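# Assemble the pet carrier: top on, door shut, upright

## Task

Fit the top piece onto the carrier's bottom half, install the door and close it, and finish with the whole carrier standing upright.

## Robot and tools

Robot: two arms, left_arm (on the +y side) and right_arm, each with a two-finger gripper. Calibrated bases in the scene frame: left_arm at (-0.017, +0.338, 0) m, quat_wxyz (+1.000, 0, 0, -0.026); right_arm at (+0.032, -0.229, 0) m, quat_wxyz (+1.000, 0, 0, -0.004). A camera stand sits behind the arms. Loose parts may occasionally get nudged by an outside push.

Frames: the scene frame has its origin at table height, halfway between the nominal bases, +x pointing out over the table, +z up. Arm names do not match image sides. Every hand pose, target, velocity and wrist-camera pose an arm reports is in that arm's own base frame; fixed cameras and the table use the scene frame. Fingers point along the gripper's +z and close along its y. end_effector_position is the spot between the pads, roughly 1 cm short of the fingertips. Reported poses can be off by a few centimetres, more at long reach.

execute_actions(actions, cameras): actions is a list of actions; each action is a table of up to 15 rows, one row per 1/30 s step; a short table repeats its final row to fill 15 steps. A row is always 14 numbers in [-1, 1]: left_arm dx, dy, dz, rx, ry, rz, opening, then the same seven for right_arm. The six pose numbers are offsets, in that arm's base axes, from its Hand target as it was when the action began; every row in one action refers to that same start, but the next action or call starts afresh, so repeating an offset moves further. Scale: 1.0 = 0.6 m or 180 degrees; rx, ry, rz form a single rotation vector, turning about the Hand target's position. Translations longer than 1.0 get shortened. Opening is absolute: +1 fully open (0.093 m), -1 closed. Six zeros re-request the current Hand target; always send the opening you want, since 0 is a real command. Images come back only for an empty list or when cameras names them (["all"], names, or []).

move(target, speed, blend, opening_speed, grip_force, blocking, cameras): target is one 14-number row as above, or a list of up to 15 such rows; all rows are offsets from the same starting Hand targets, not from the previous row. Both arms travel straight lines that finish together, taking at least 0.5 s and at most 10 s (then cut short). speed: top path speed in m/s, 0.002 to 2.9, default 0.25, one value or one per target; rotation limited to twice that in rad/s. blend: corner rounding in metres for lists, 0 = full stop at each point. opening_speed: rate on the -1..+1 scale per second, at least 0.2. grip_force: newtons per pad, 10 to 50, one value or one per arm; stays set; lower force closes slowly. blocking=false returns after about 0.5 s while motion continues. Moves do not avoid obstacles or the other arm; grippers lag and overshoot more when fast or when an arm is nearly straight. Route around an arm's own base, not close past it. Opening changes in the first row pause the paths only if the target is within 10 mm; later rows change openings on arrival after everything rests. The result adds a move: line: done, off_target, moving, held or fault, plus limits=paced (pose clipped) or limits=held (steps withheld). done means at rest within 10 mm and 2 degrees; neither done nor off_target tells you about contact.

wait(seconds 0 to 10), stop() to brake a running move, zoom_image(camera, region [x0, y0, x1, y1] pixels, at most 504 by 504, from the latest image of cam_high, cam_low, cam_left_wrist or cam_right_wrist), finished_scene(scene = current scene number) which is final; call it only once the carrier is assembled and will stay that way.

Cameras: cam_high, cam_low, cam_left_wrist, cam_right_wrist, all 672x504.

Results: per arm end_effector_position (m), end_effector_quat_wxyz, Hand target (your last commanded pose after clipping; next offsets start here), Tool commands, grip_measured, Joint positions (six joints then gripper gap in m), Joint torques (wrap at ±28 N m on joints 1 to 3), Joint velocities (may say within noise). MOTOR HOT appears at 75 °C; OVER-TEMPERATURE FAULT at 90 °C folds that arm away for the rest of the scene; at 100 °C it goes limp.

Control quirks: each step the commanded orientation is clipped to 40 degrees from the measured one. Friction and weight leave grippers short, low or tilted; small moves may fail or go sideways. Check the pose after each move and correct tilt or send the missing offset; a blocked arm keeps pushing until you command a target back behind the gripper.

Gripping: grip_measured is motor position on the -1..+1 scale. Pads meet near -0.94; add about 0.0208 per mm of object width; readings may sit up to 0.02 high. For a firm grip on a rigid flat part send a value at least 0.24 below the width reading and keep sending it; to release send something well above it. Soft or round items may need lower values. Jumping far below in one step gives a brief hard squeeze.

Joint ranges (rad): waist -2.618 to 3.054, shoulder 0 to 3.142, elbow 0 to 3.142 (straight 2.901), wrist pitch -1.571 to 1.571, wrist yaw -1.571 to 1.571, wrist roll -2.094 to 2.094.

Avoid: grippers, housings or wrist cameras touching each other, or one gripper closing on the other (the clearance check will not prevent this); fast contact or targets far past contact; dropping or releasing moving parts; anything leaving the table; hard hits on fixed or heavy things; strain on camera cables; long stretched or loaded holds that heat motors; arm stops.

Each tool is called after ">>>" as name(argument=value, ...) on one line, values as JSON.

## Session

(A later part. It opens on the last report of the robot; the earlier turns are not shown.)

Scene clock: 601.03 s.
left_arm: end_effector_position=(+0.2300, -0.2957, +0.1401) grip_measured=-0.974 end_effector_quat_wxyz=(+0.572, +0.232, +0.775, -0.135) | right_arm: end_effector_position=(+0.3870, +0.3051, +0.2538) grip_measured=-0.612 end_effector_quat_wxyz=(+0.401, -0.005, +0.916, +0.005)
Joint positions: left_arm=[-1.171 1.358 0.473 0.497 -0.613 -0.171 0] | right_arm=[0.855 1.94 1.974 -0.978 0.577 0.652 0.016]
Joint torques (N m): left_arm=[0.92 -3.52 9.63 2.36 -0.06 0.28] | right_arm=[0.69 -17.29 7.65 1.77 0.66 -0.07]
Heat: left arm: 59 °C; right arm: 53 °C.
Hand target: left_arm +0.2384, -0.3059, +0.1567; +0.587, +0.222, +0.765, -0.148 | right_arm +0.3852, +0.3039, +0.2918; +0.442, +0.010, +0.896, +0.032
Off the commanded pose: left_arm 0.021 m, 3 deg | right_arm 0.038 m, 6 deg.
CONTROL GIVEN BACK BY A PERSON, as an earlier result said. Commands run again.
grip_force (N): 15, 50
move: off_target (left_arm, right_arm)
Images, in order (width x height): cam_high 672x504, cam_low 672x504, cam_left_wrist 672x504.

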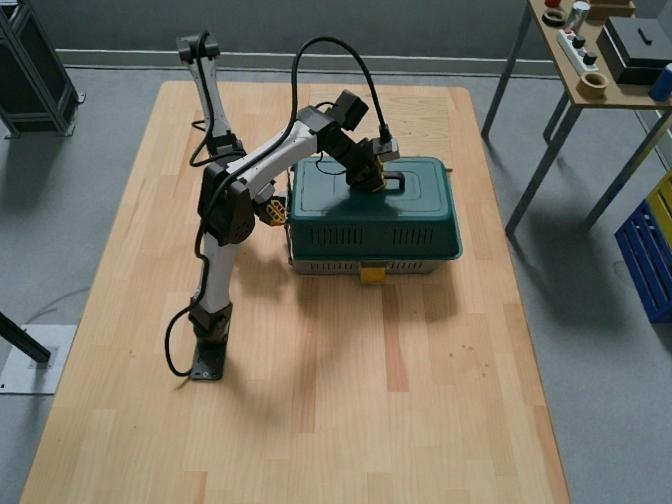

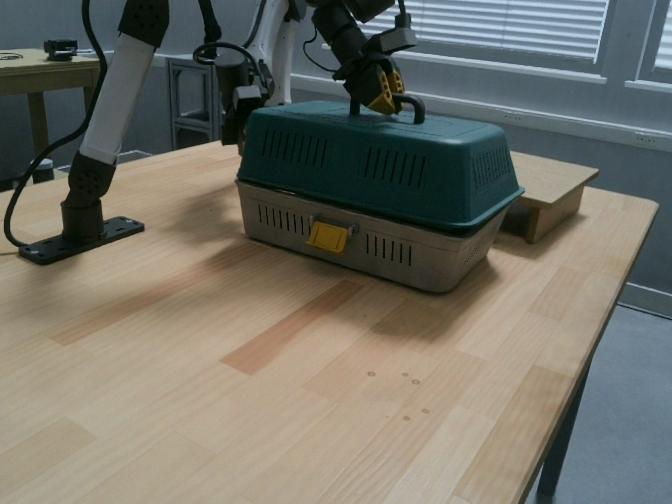

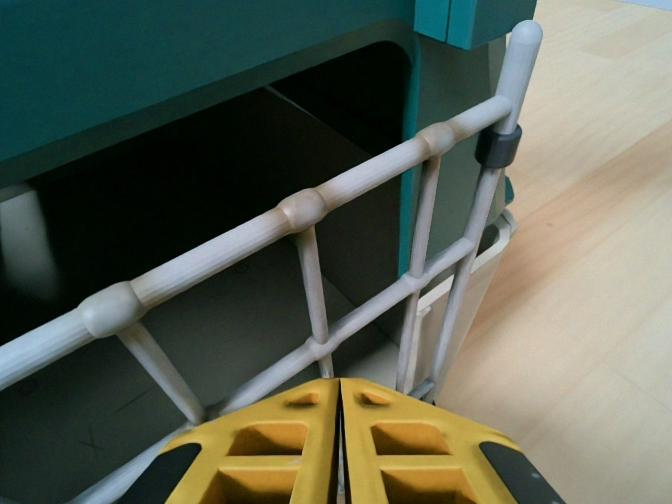

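>>> move(target=[0,0,0,0,0,0,-1,-0.014,0.0,0.008,0,0.004,0,-1], speed=0.04, cameras=["cam_left_wrist","cam_high","cam_low"])

>>> zoom_image(camera="cam_high", region=[270, 195, 310, 275])

>>> zoom_image(camera="cam_left_wrist", region=[432, 0, 672, 220])

>>> zoom_image(camera="cam_low", region=[220, 120, 320, 220])

>>> zoom_image(camera="cam_low", region=[400, 150, 540, 290])

Scene clock: 617.63 s.
left_arm: end_effector_position=(+0.2297, -0.2962, +0.1400) grip_measured=-0.974 end_effector_quat_wxyz=(+0.572, +0.233, +0.775, -0.136) | right_arm: end_effector_position=(+0.3843, +0.3066, +0.2563) grip_measured=-0.612 end_effector_quat_wxyz=(+0.403, -0.008, +0.915, +0.005)
Joint positions: left_arm=[-1.171 1.358 0.473 0.497 -0.609 -0.17 0] | right_arm=[0.863 1.935 1.974 -0.98 0.583 0.651 0.016]
Joint torques (N m): left_arm=[0.99 -3.54 9.61 2.36 -0.11 0.27] | right_arm=[1.11 -17.21 9.65 1.4 0.6 0.1]
Heat: left arm: 62 °C; right arm: 56 °C.
Hand target: left_arm +0.2384, -0.3059, +0.1567; +0.587, +0.222, +0.765, -0.148 | right_arm +0.3769, +0.3039, +0.2966; +0.437, +0.010, +0.899, +0.032
Off the commanded pose: left_arm 0.021 m, 3 deg | right_arm 0.041 m, 6 deg.
grip_force (N): 15, 50
move: off_target (left_arm, right_arm)
Images, in order (width x height): cam_high 672x504, cam_low 672x504, cam_left_wrist 672x504.

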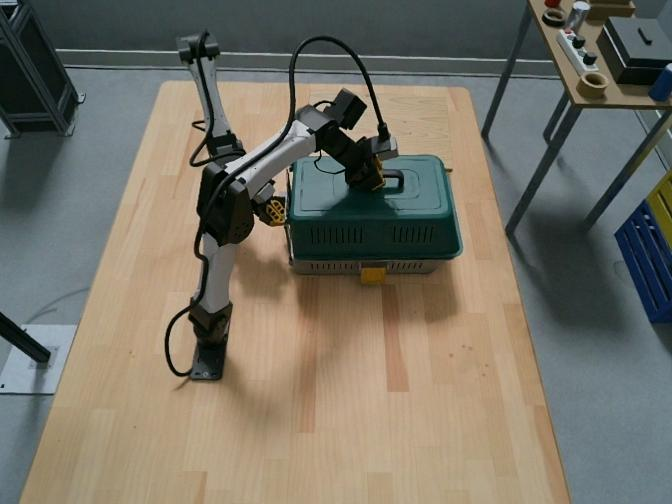

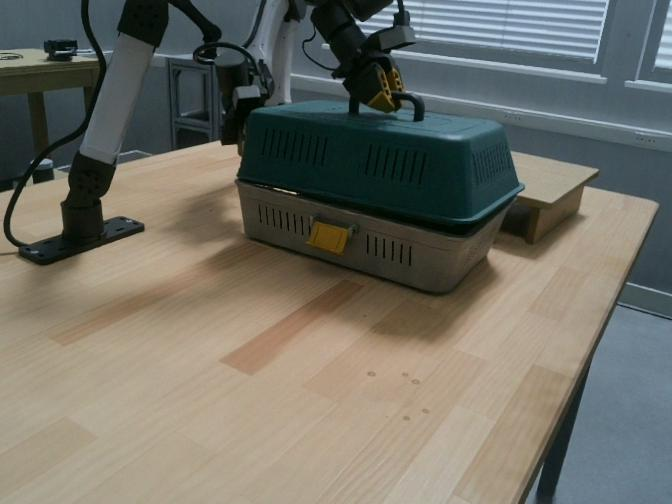

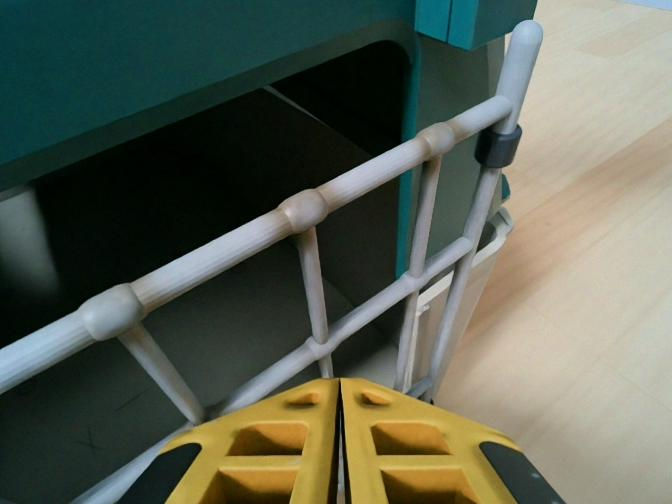

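Scaled by 6.300 from the camera's 672x504 image, which has a finer 960x720 frame.

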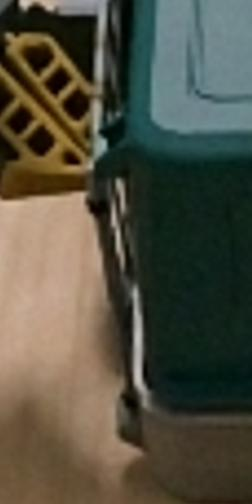

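Scaled by 2.100 from the camera's 672x504 image, which has a finer 960x720 frame.

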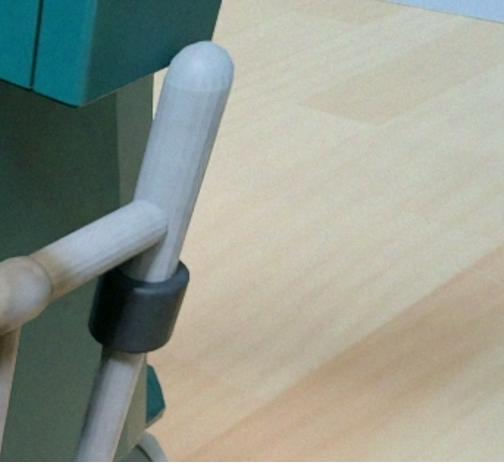

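Scaled by 5.040 from the camera's 672x504 image, which has a finer 960x720 frame.

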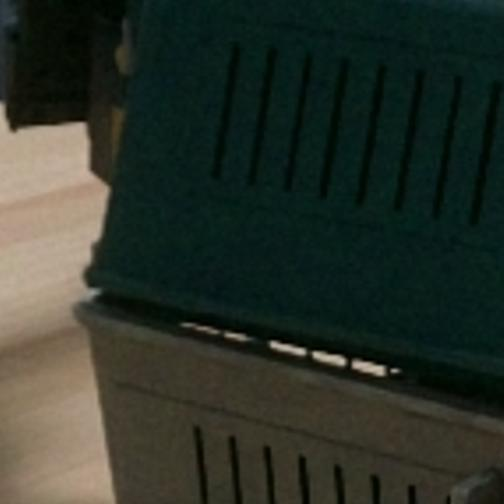

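Scaled by 3.600 from the camera's 672x504 image, which has a finer 960x720 frame.

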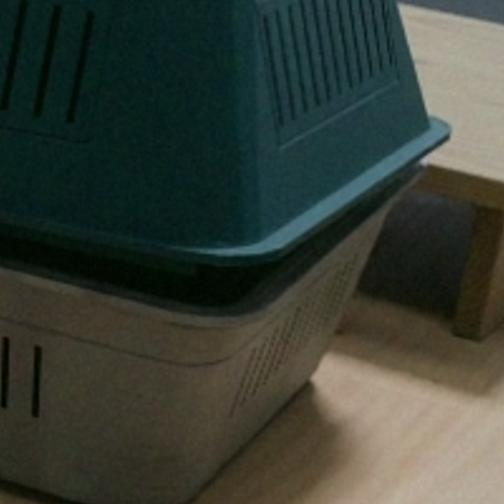

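>>> move(target=[0,0,0,0,0,0,-1,-0.00,0.0,0.02,-0.012,0.014,0,-1], speed=0.04)

>>> move(target=[0,0,0,0,0,0,-1,-0.004,0.0,-0.012,-0.0,0.0,0,-1], speed=0.04, cameras=["cam_left_wrist","cam_high","cam_low"])

>>> zoom_image(camera="cam_high", region=[270, 195, 310, 275])

>>> zoom_image(camera="cam_left_wrist", region=[432, 0, 672, 220])

>>> zoom_image(camera="cam_low", region=[220, 120, 320, 220])

>>> zoom_image(camera="cam_low", region=[400, 150, 540, 290])

Scene clock: 623.17 s.
left_arm: end_effector_position=(+0.2312, -0.2973, +0.1407) grip_measured=-0.974 end_effector_quat_wxyz=(+0.572, +0.233, +0.775, -0.137) | right_arm: end_effector_position=(+0.3755, +0.3027, +0.2840) grip_measured=-0.612 end_effector_quat_wxyz=(+0.392, -0.014, +0.920, -0.003)
Joint positions: left_arm=[-1.167 1.363 0.48 0.497 -0.605 -0.17 0] | right_arm=[0.871 1.974 2.165 -1.166 0.58 0.657 0.016]
Joint torques (N m): left_arm=[0.66 -3.96 9.1 2.37 -0.14 0.3] | right_arm=[0.34 -12.07 11.81 1.35 0.55 0.09]
Heat: left arm: 63 °C; right arm: 56 °C.
Hand target: left_arm +0.2384, -0.3060, +0.1568; +0.587, +0.222, +0.765, -0.148 | right_arm +0.3769, +0.3038, +0.3085; +0.417, +0.003, +0.909, +0.015
Off the commanded pose: left_arm 0.020 m, 3 deg | right_arm 0.025 m, 4 deg.
grip_force (N): 15, 50
move: off_target (left_arm, right_arm)

Scene clock: 623.97 s.
left_arm: end_effector_position=(+0.2312, -0.2973, +0.1407) grip_measured=-0.974 end_effector_quat_wxyz=(+0.572, +0.233, +0.775, -0.137) | right_arm: end_effector_position=(+0.3759, +0.3030, +0.2826) grip_measured=-0.612 end_effector_quat_wxyz=(+0.392, -0.014, +0.920, -0.003)
Joint positions: left_arm=[-1.167 1.363 0.48 0.497 -0.605 -0.17 0] | right_arm=[0.871 1.974 2.16 -1.161 0.58 0.658 0.016]
Joint torques (N m): left_arm=[0.77 -3.96 9.11 2.36 -0.11 0.25] | right_arm=[0.7 -13.93 7.06 1.59 0.59 0.13]
Heat: left arm: 63 °C; right arm: 56 °C.
Hand target: left_arm +0.2384, -0.3060, +0.1568; +0.587, +0.222, +0.765, -0.148 | right_arm +0.3745, +0.3039, +0.3014; +0.417, +0.003, +0.909, +0.015
Off the commanded pose: left_arm 0.020 m, 3 deg | right_arm 0.019 m, 4 deg.
grip_force (N): 15, 50
move: off_target (left_arm, right_arm)
Images, in order (width x height): cam_high 672x504, cam_low 672x504, cam_left_wrist 672x504.

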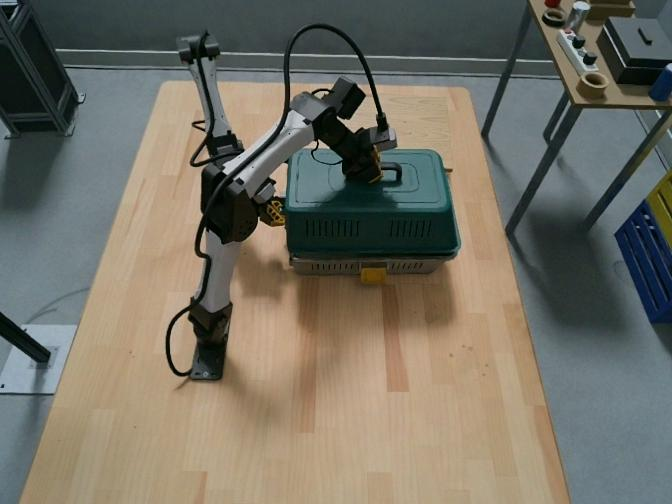

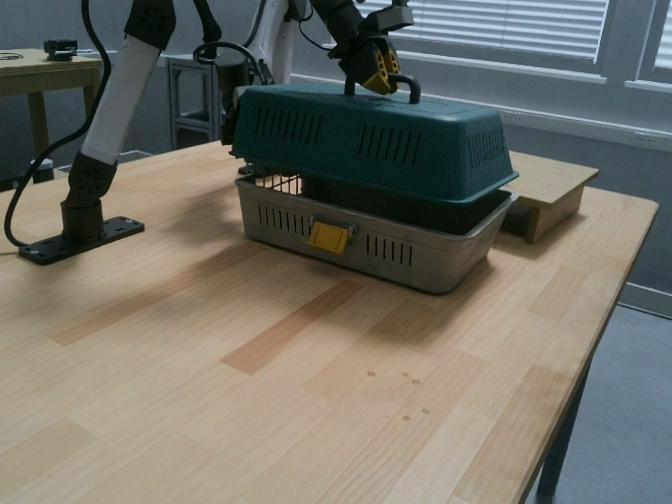

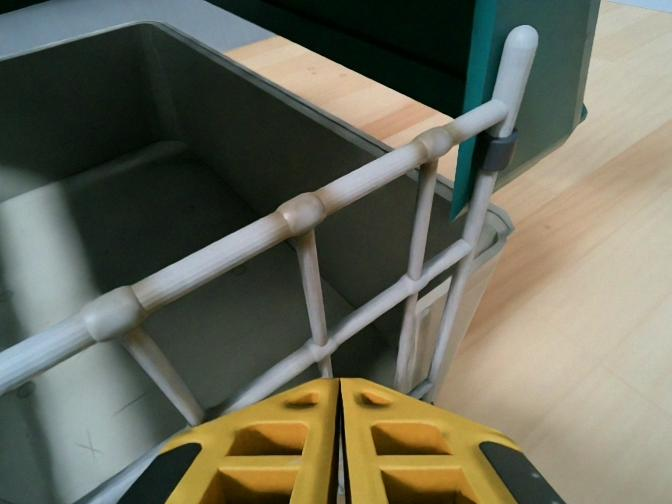

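Scaled by 6.300 from the camera's 672x504 image, which has a finer 960x720 frame.

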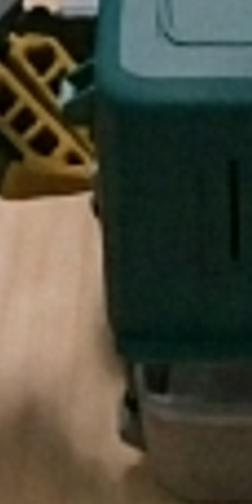

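Scaled by 2.100 from the camera's 672x504 image, which has a finer 960x720 frame.

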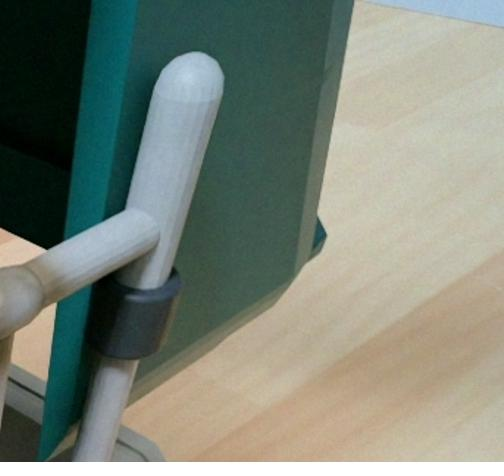

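Scaled by 5.040 from the camera's 672x504 image, which has a finer 960x720 frame.

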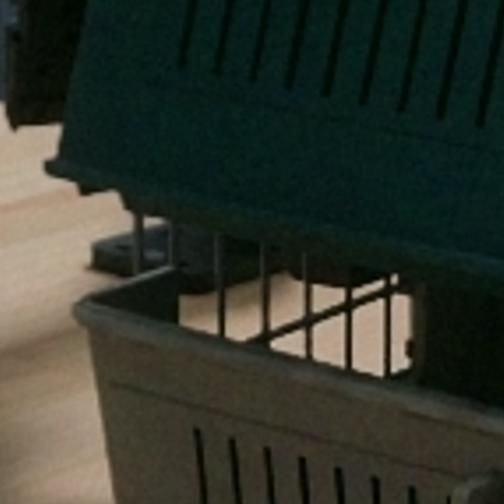

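Scaled by 3.600 from the camera's 672x504 image, which has a finer 960x720 frame.

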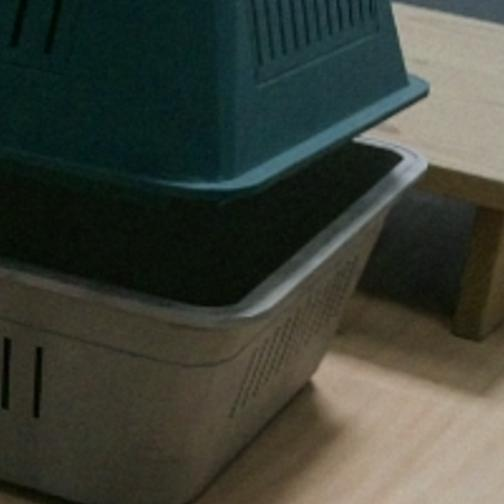

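>>> move(target=[0,0,0,0,0,0,-1,0.0115,0.0005,-0.027,0.005,-0.005,0.0,-1], speed=0.03, cameras=["cam_left_wrist","cam_high","cam_low"])

>>> zoom_image(camera="cam_high", region=[270, 195, 310, 275])

>>> zoom_image(camera="cam_left_wrist", region=[432, 0, 672, 220])

>>> zoom_image(camera="cam_low", region=[220, 120, 320, 220])

>>> zoom_image(camera="cam_low", region=[400, 150, 540, 290])

Scene clock: 633.50 s.
left_arm: end_effector_position=(+0.2312, -0.2973, +0.1407) grip_measured=-0.974 end_effector_quat_wxyz=(+0.572, +0.233, +0.775, -0.136) | right_arm: end_effector_position=(+0.3795, +0.3071, +0.2537) grip_measured=-0.612 end_effector_quat_wxyz=(+0.389, -0.017, +0.921, -0.007)
Joint positions: left_arm=[-1.167 1.363 0.48 0.497 -0.605 -0.169 0] | right_arm=[0.87 1.959 2.021 -1.048 0.58 0.655 0.016]
Joint torques (N m): left_arm=[0.8 -4.07 9.21 2.39 -0.14 0.27] | right_arm=[-0.32 -16.59 7.17 1.74 0.53 0.05]
Heat: left arm: 64 °C; right arm: 56 °C.
Hand target: left_arm +0.2384, -0.3060, +0.1568; +0.587, +0.222, +0.765, -0.148 | right_arm +0.3814, +0.3042, +0.2853; +0.424, +0.006, +0.905, +0.022
Off the commanded pose: left_arm 0.020 m, 3 deg | right_arm 0.032 m, 6 deg.
grip_force (N): 15, 50
move: off_target (left_arm, right_arm)
Images, in order (width x height): cam_high 672x504, cam_low 672x504, cam_left_wrist 672x504.

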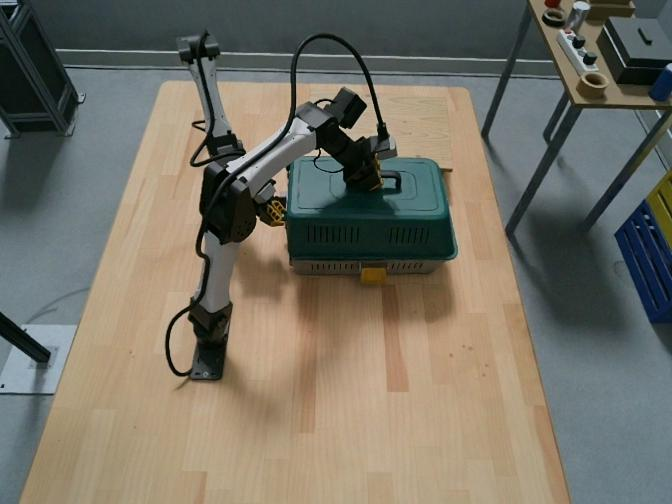

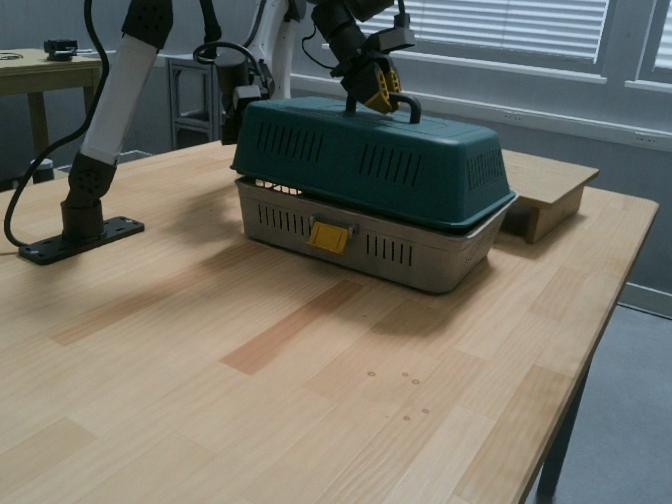

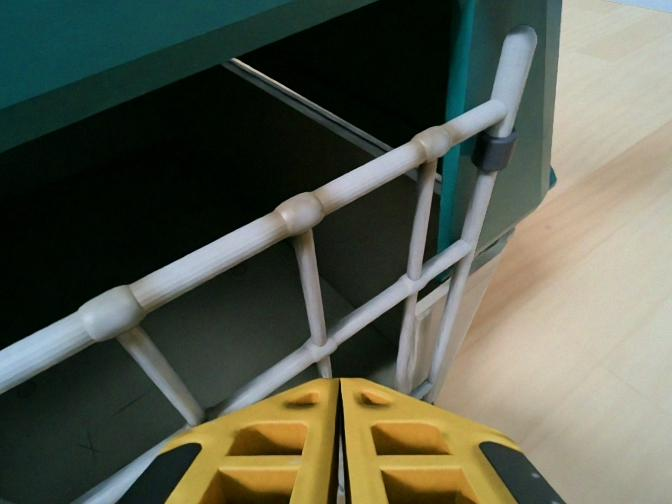

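Scaled by 6.300 from the camera's 672x504 image, which has a finer 960x720 frame.

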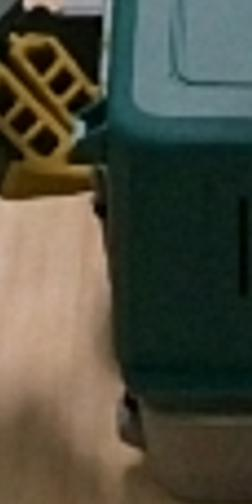

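Scaled by 2.100 from the camera's 672x504 image, which has a finer 960x720 frame.

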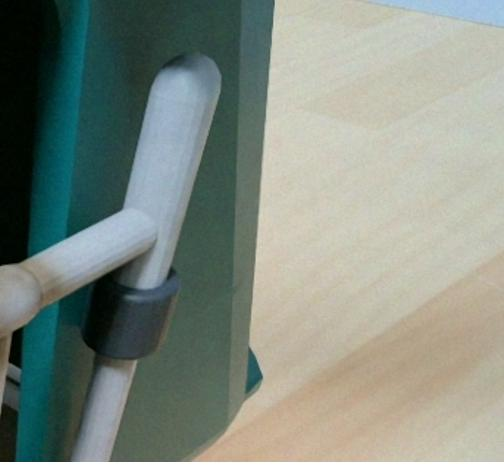

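Scaled by 5.040 from the camera's 672x504 image, which has a finer 960x720 frame.

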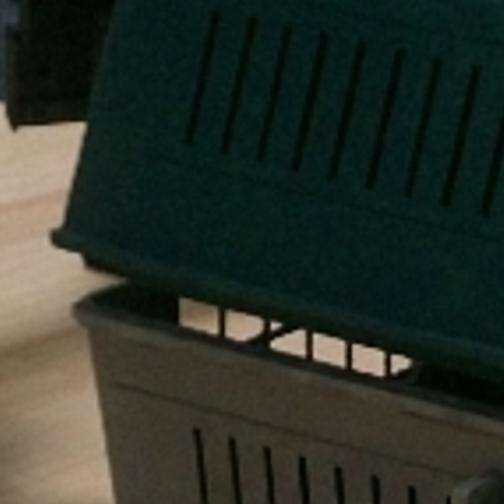

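Scaled by 3.600 from the camera's 672x504 image, which has a finer 960x720 frame.

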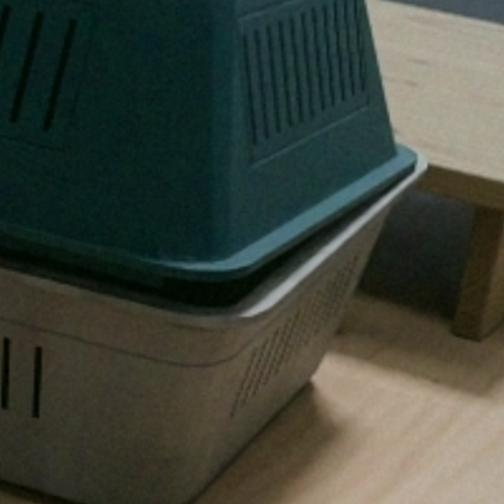

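>>> move(target=[0.008,0,0,0,0,0,-1,0.008,0.0,-0.002,0.0,-0.016,0.0,-1], speed=0.03, cameras=["cam_left_wrist","cam_high","cam_low"])

>>> zoom_image(camera="cam_high", region=[270, 195, 310, 275])

>>> zoom_image(camera="cam_left_wrist", region=[432, 0, 672, 220])

>>> zoom_image(camera="cam_low", region=[220, 120, 320, 220])

>>> zoom_image(camera="cam_low", region=[400, 150, 540, 290])

Scene clock: 642.67 s.
left_arm: end_effector_position=(+0.2346, -0.2970, +0.1405) grip_measured=-0.974 end_effector_quat_wxyz=(+0.571, +0.233, +0.775, -0.134) | right_arm: end_effector_position=(+0.3814, +0.3074, +0.2502) grip_measured=-0.612 end_effector_quat_wxyz=(+0.402, -0.018, +0.916, +0.000)
Joint positions: left_arm=[-1.154 1.369 0.485 0.499 -0.595 -0.162 0] | right_arm=[0.87 1.926 1.94 -0.963 0.586 0.637 0.016]
Joint torques (N m): left_arm=[1.14 -3.9 9.24 2.39 -0.03 0.28] | right_arm=[-0.1 -16.12 7.25 1.91 0.78 -0.05]
Heat: left arm: 66 °C; right arm: 60 °C.
Hand target: left_arm +0.2431, -0.3061, +0.1569; +0.587, +0.222, +0.765, -0.148 | right_arm +0.3861, +0.3043, +0.2840; +0.447, +0.005, +0.894, +0.022
Off the commanded pose: left_arm 0.020 m, 3 deg | right_arm 0.034 m, 7 deg.
grip_force (N): 15, 50
move: off_target (left_arm, right_arm)
Images, in order (width x height): cam_high 672x504, cam_low 672x504, cam_left_wrist 672x504.

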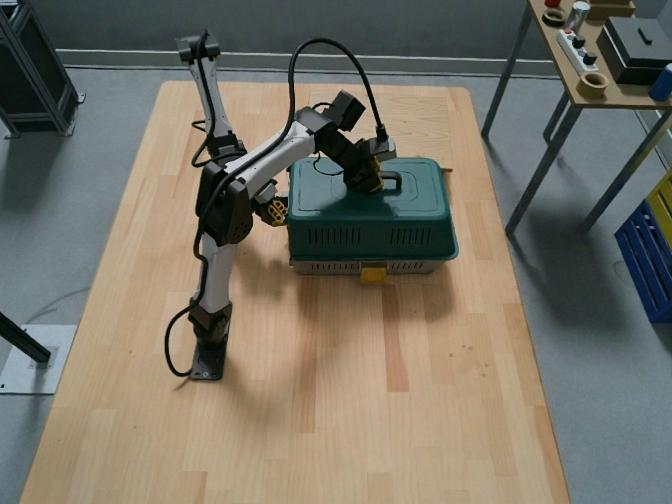

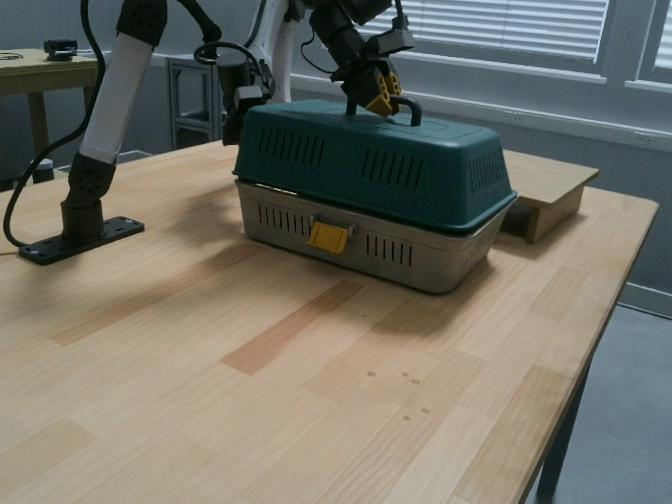

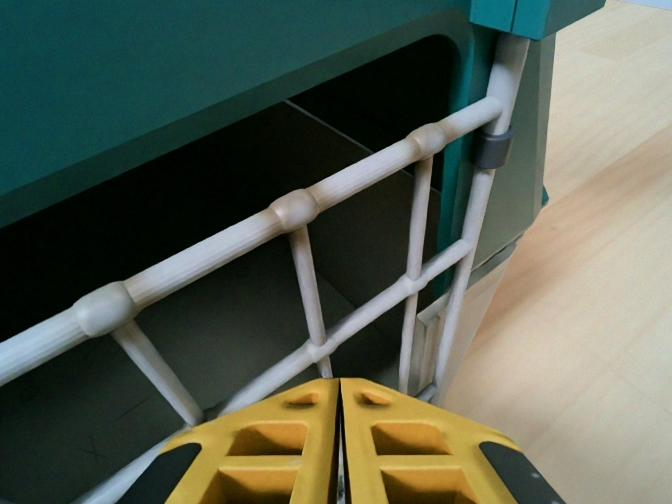

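Scaled by 6.300 from the camera's 672x504 image, which has a finer 960x720 frame.

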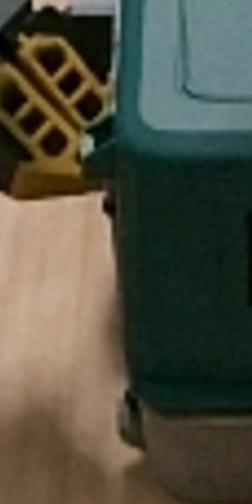

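Scaled by 2.100 from the camera's 672x504 image, which has a finer 960x720 frame.

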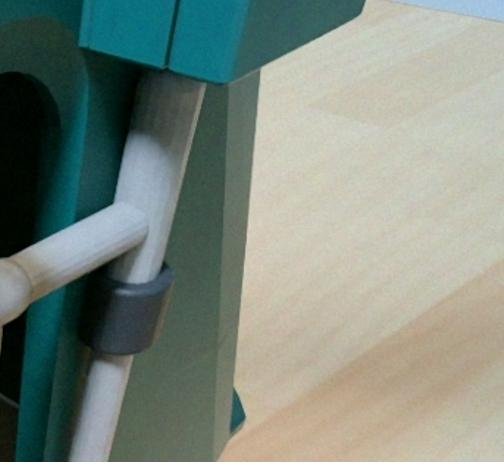

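Scaled by 5.040 from the camera's 672x504 image, which has a finer 960x720 frame.

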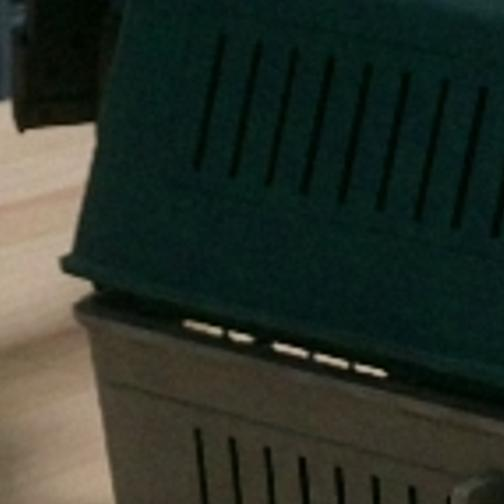

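Scaled by 3.600 from the camera's 672x504 image, which has a finer 960x720 frame.

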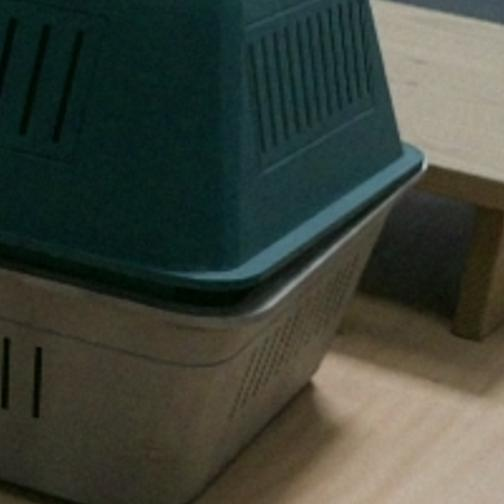

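>>> move(target=[0.0,0,0,0,0,0,-1,0.01,0.0,0.003,0.0,0,0.0,-1], speed=0.03, cameras=["cam_left_wrist","cam_high","cam_low"])

>>> zoom_image(camera="cam_left_wrist", region=[432, 0, 672, 220])

>>> zoom_image(camera="cam_low", region=[220, 120, 320, 220])

>>> zoom_image(camera="cam_low", region=[400, 150, 540, 290])

Scene clock: 651.17 s.
left_arm: end_effector_position=(+0.2350, -0.2968, +0.1406) grip_measured=-0.974 end_effector_quat_wxyz=(+0.571, +0.233, +0.775, -0.134) | right_arm: end_effector_position=(+0.3826, +0.3062, +0.2499) grip_measured=-0.612 end_effector_quat_wxyz=(+0.401, -0.017, +0.916, +0.000)
Joint positions: left_arm=[-1.153 1.369 0.485 0.499 -0.594 -0.162 0] | right_arm=[0.865 1.926 1.94 -0.962 0.581 0.635 0.016]
Joint torques (N m): left_arm=[1.13 -3.85 9.33 2.44 -0.08 0.28] | right_arm=[-0.72 -14.74 9.57 1.88 0.75 -0.13]
Heat: left arm: 65 °C; right arm: 63 °C.
Hand target: left_arm +0.2432, -0.3060, +0.1568; +0.587, +0.222, +0.765, -0.148 | right_arm +0.3922, +0.3042, +0.2858; +0.447, +0.005, +0.894, +0.022
Off the commanded pose: left_arm 0.020 m, 3 deg | right_arm 0.037 m, 7 deg.
grip_force (N): 15, 50
move: off_target (left_arm, right_arm)
Images, in order (width x height): cam_high 672x504, cam_low 672x504, cam_left_wrist 672x504.

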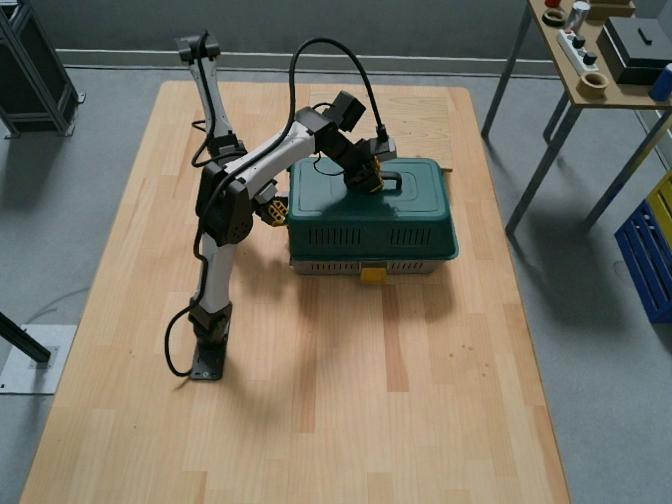

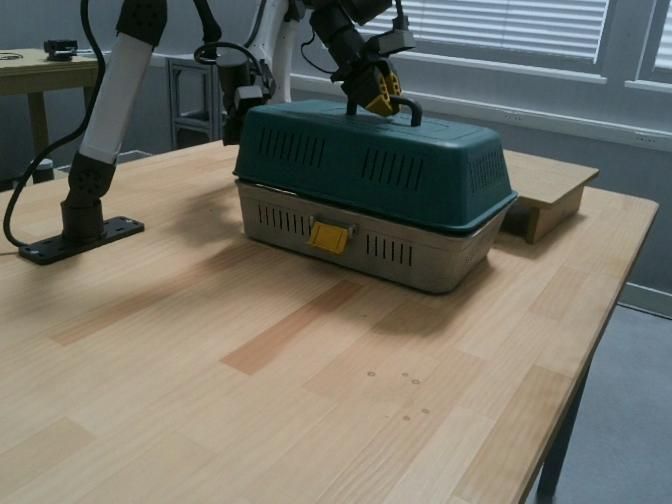

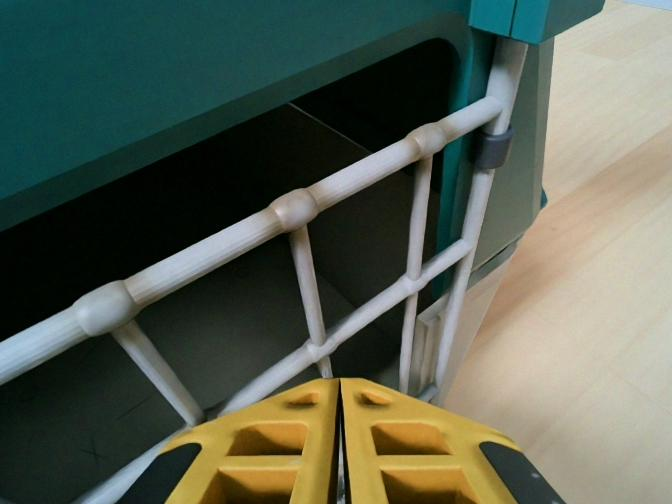

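Scaled by 2.100 from the camera's 672x504 image, which has a finer 960x720 frame.

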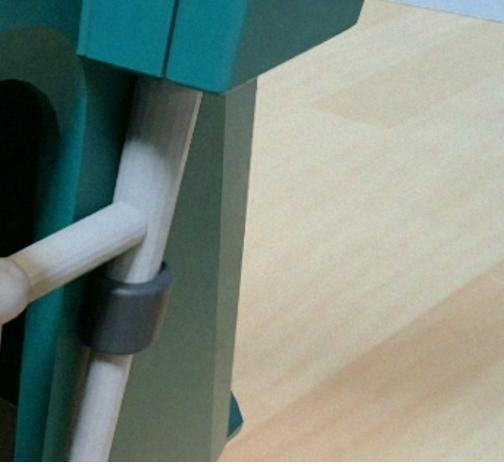

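Scaled by 5.040 from the camera's 672x504 image, which has a finer 960x720 frame.

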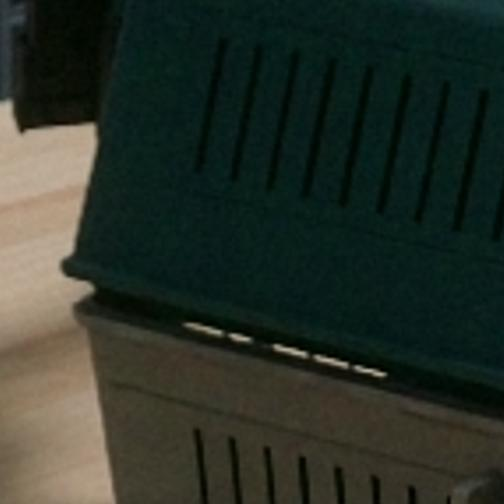

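Scaled by 3.600 from the camera's 672x504 image, which has a finer 960x720 frame.

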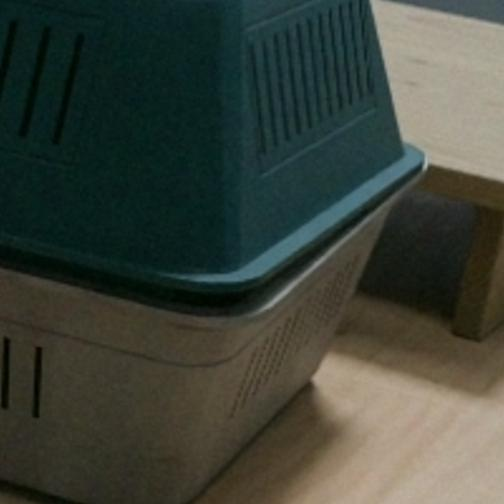

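>>> move(target=[-0.01,0,0,0,0,0,-1,0.008,0.0,0.002,0.0,0,0.0,-1], speed=0.03, cameras=["cam_left_wrist","cam_high","cam_low"])

>>> zoom_image(camera="cam_left_wrist", region=[432, 0, 672, 220])

>>> zoom_image(camera="cam_low", region=[220, 120, 320, 220])

>>> zoom_image(camera="cam_low", region=[400, 150, 540, 290])

Scene clock: 655.10 s.
left_arm: end_effector_position=(+0.2336, -0.2979, +0.1406) grip_measured=-0.974 end_effector_quat_wxyz=(+0.571, +0.235, +0.775, -0.136) | right_arm: end_effector_position=(+0.3840, +0.3047, +0.2494) grip_measured=-0.612 end_effector_quat_wxyz=(+0.399, -0.017, +0.917, +0.001)
Joint positions: left_arm=[-1.157 1.369 0.485 0.499 -0.594 -0.162 0] | right_arm=[0.859 1.926 1.94 -0.962 0.575 0.632 0.016]
Joint torques (N m): left_arm=[-0.34 -4.66 8.84 2.33 -0.26 0.14] | right_arm=[-0.94 -13.64 11.36 1.86 0.75 -0.19]
Heat: left arm: 65 °C; right arm: 64 °C.
Hand target: left_arm +0.2371, -0.3061, +0.1568; +0.587, +0.222, +0.765, -0.148 | right_arm +0.3970, +0.3042, +0.2870; +0.447, +0.005, +0.894, +0.022
Off the commanded pose: left_arm 0.019 m, 3 deg | right_arm 0.040 m, 7 deg.
grip_force (N): 15, 50
move: off_target (left_arm, right_arm)
Images, in order (width x height): cam_high 672x504, cam_low 672x504, cam_left_wrist 672x504.

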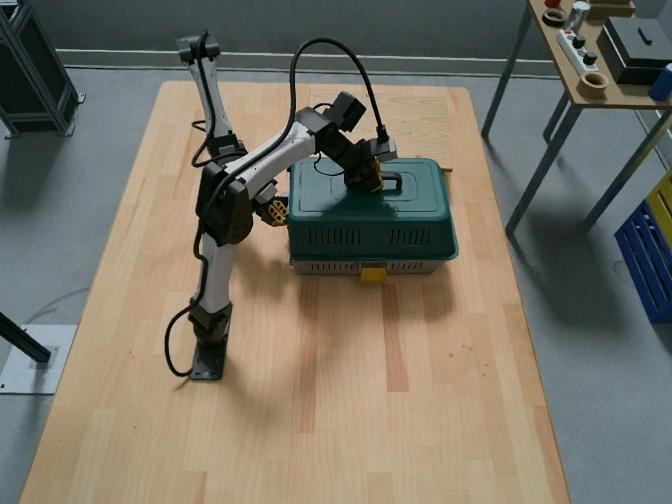

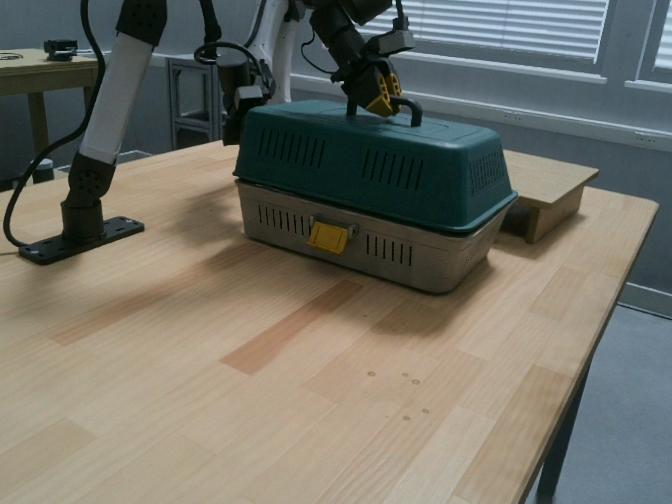

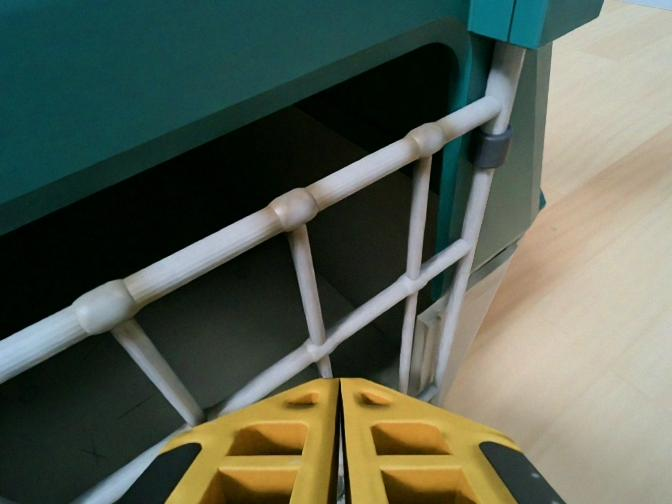

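Scaled by 2.100 from the camera's 672x504 image, which has a finer 960x720 frame.

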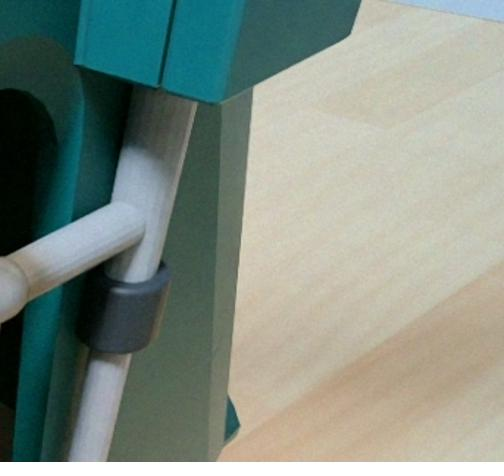

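Scaled by 5.040 from the camera's 672x504 image, which has a finer 960x720 frame.

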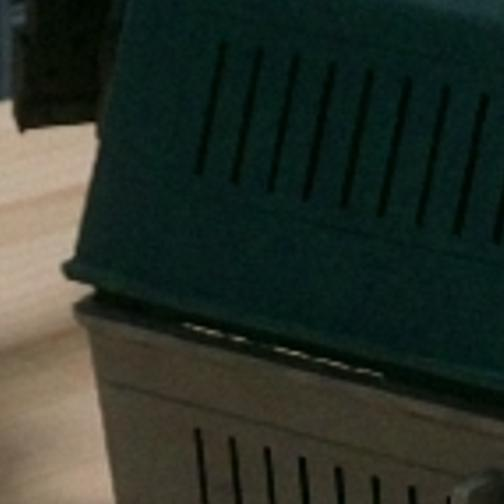

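Scaled by 3.600 from the camera's 672x504 image, which has a finer 960x720 frame.

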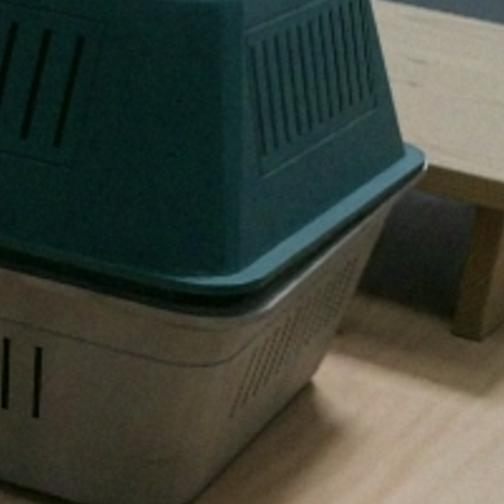

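>>> move(target=[0,0,0,0,0,0,-1,-0.008,0.0,-0.015,0.0,0,0.0,-1], speed=0.02, cameras=["cam_left_wrist","cam_high","cam_low"])

>>> zoom_image(camera="cam_left_wrist", region=[432, 0, 672, 220])

>>> zoom_image(camera="cam_low", region=[220, 120, 320, 220])

>>> zoom_image(camera="cam_low", region=[400, 150, 540, 290])

>>> zoom_image(camera="cam_high", region=[270, 195, 310, 275])

Scene clock: 663.87 s.
left_arm: end_effector_position=(+0.2336, -0.2979, +0.1406) grip_measured=-0.974 end_effector_quat_wxyz=(+0.571, +0.235, +0.775, -0.136) | right_arm: end_effector_position=(+0.3847, +0.3052, +0.2488) grip_measured=-0.612 end_effector_quat_wxyz=(+0.401, -0.016, +0.916, +0.003)
Joint positions: left_arm=[-1.157 1.369 0.485 0.499 -0.594 -0.162 0] | right_arm=[0.859 1.923 1.93 -0.948 0.576 0.632 0.016]
Joint torques (N m): left_arm=[-0.43 -4.74 8.84 2.32 -0.24 0.21] | right_arm=[-0.16 -14.98 7.01 2.03 0.79 -0.1]
Heat: left arm: 65 °C; right arm: 63 °C.
Hand target: left_arm +0.2371, -0.3061, +0.1568; +0.587, +0.222, +0.765, -0.148 | right_arm +0.3922, +0.3042, +0.2780; +0.446, +0.005, +0.895, +0.022
Off the commanded pose: left_arm 0.019 m, 3 deg | right_arm 0.030 m, 7 deg.
grip_force (N): 15, 50
move: off_target (left_arm, right_arm)
Images, in order (width x height): cam_high 672x504, cam_low 672x504, cam_left_wrist 672x504.

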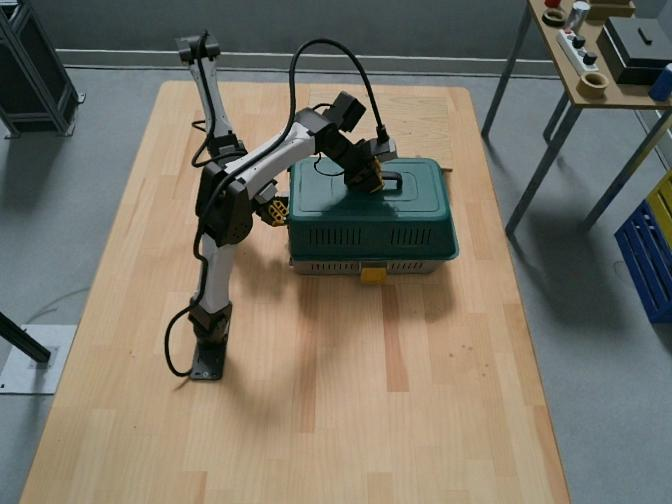

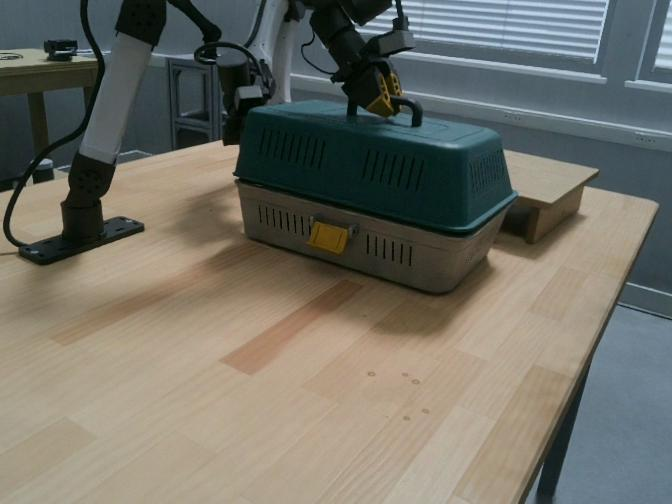

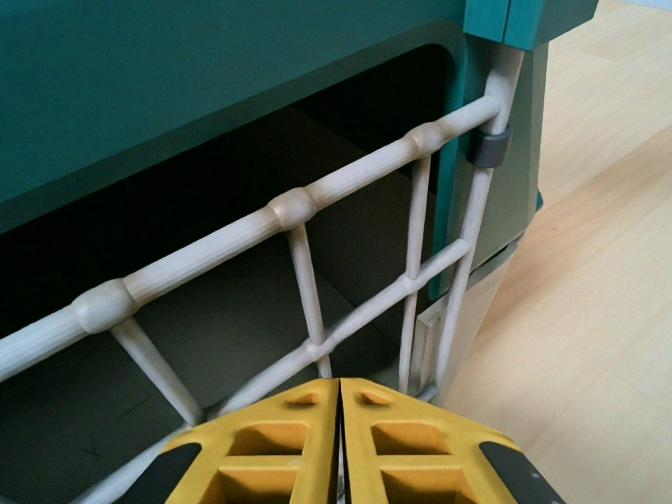

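Scaled by 2.100 from the camera's 672x504 image, which has a finer 960x720 frame.

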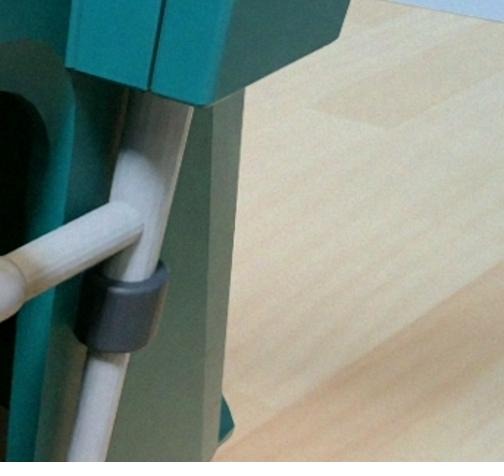

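Scaled by 5.040 from the camera's 672x504 image, which has a finer 960x720 frame.

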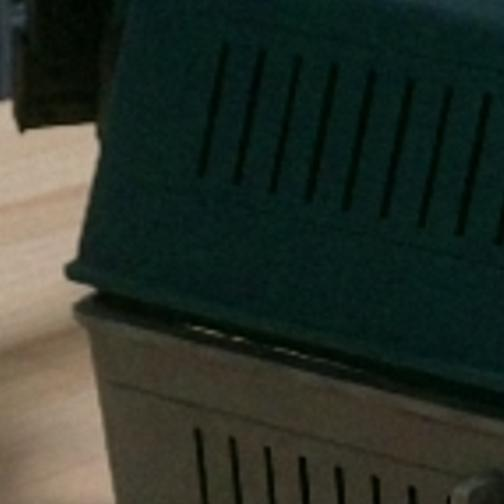

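Scaled by 3.600 from the camera's 672x504 image, which has a finer 960x720 frame.

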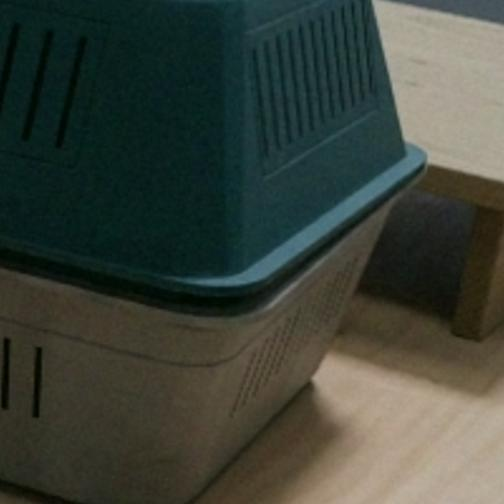

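Scaled by 6.300 from the camera's 672x504 image, which has a finer 960x720 frame.

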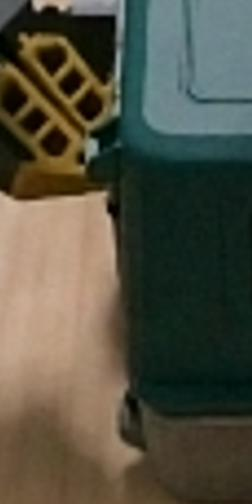

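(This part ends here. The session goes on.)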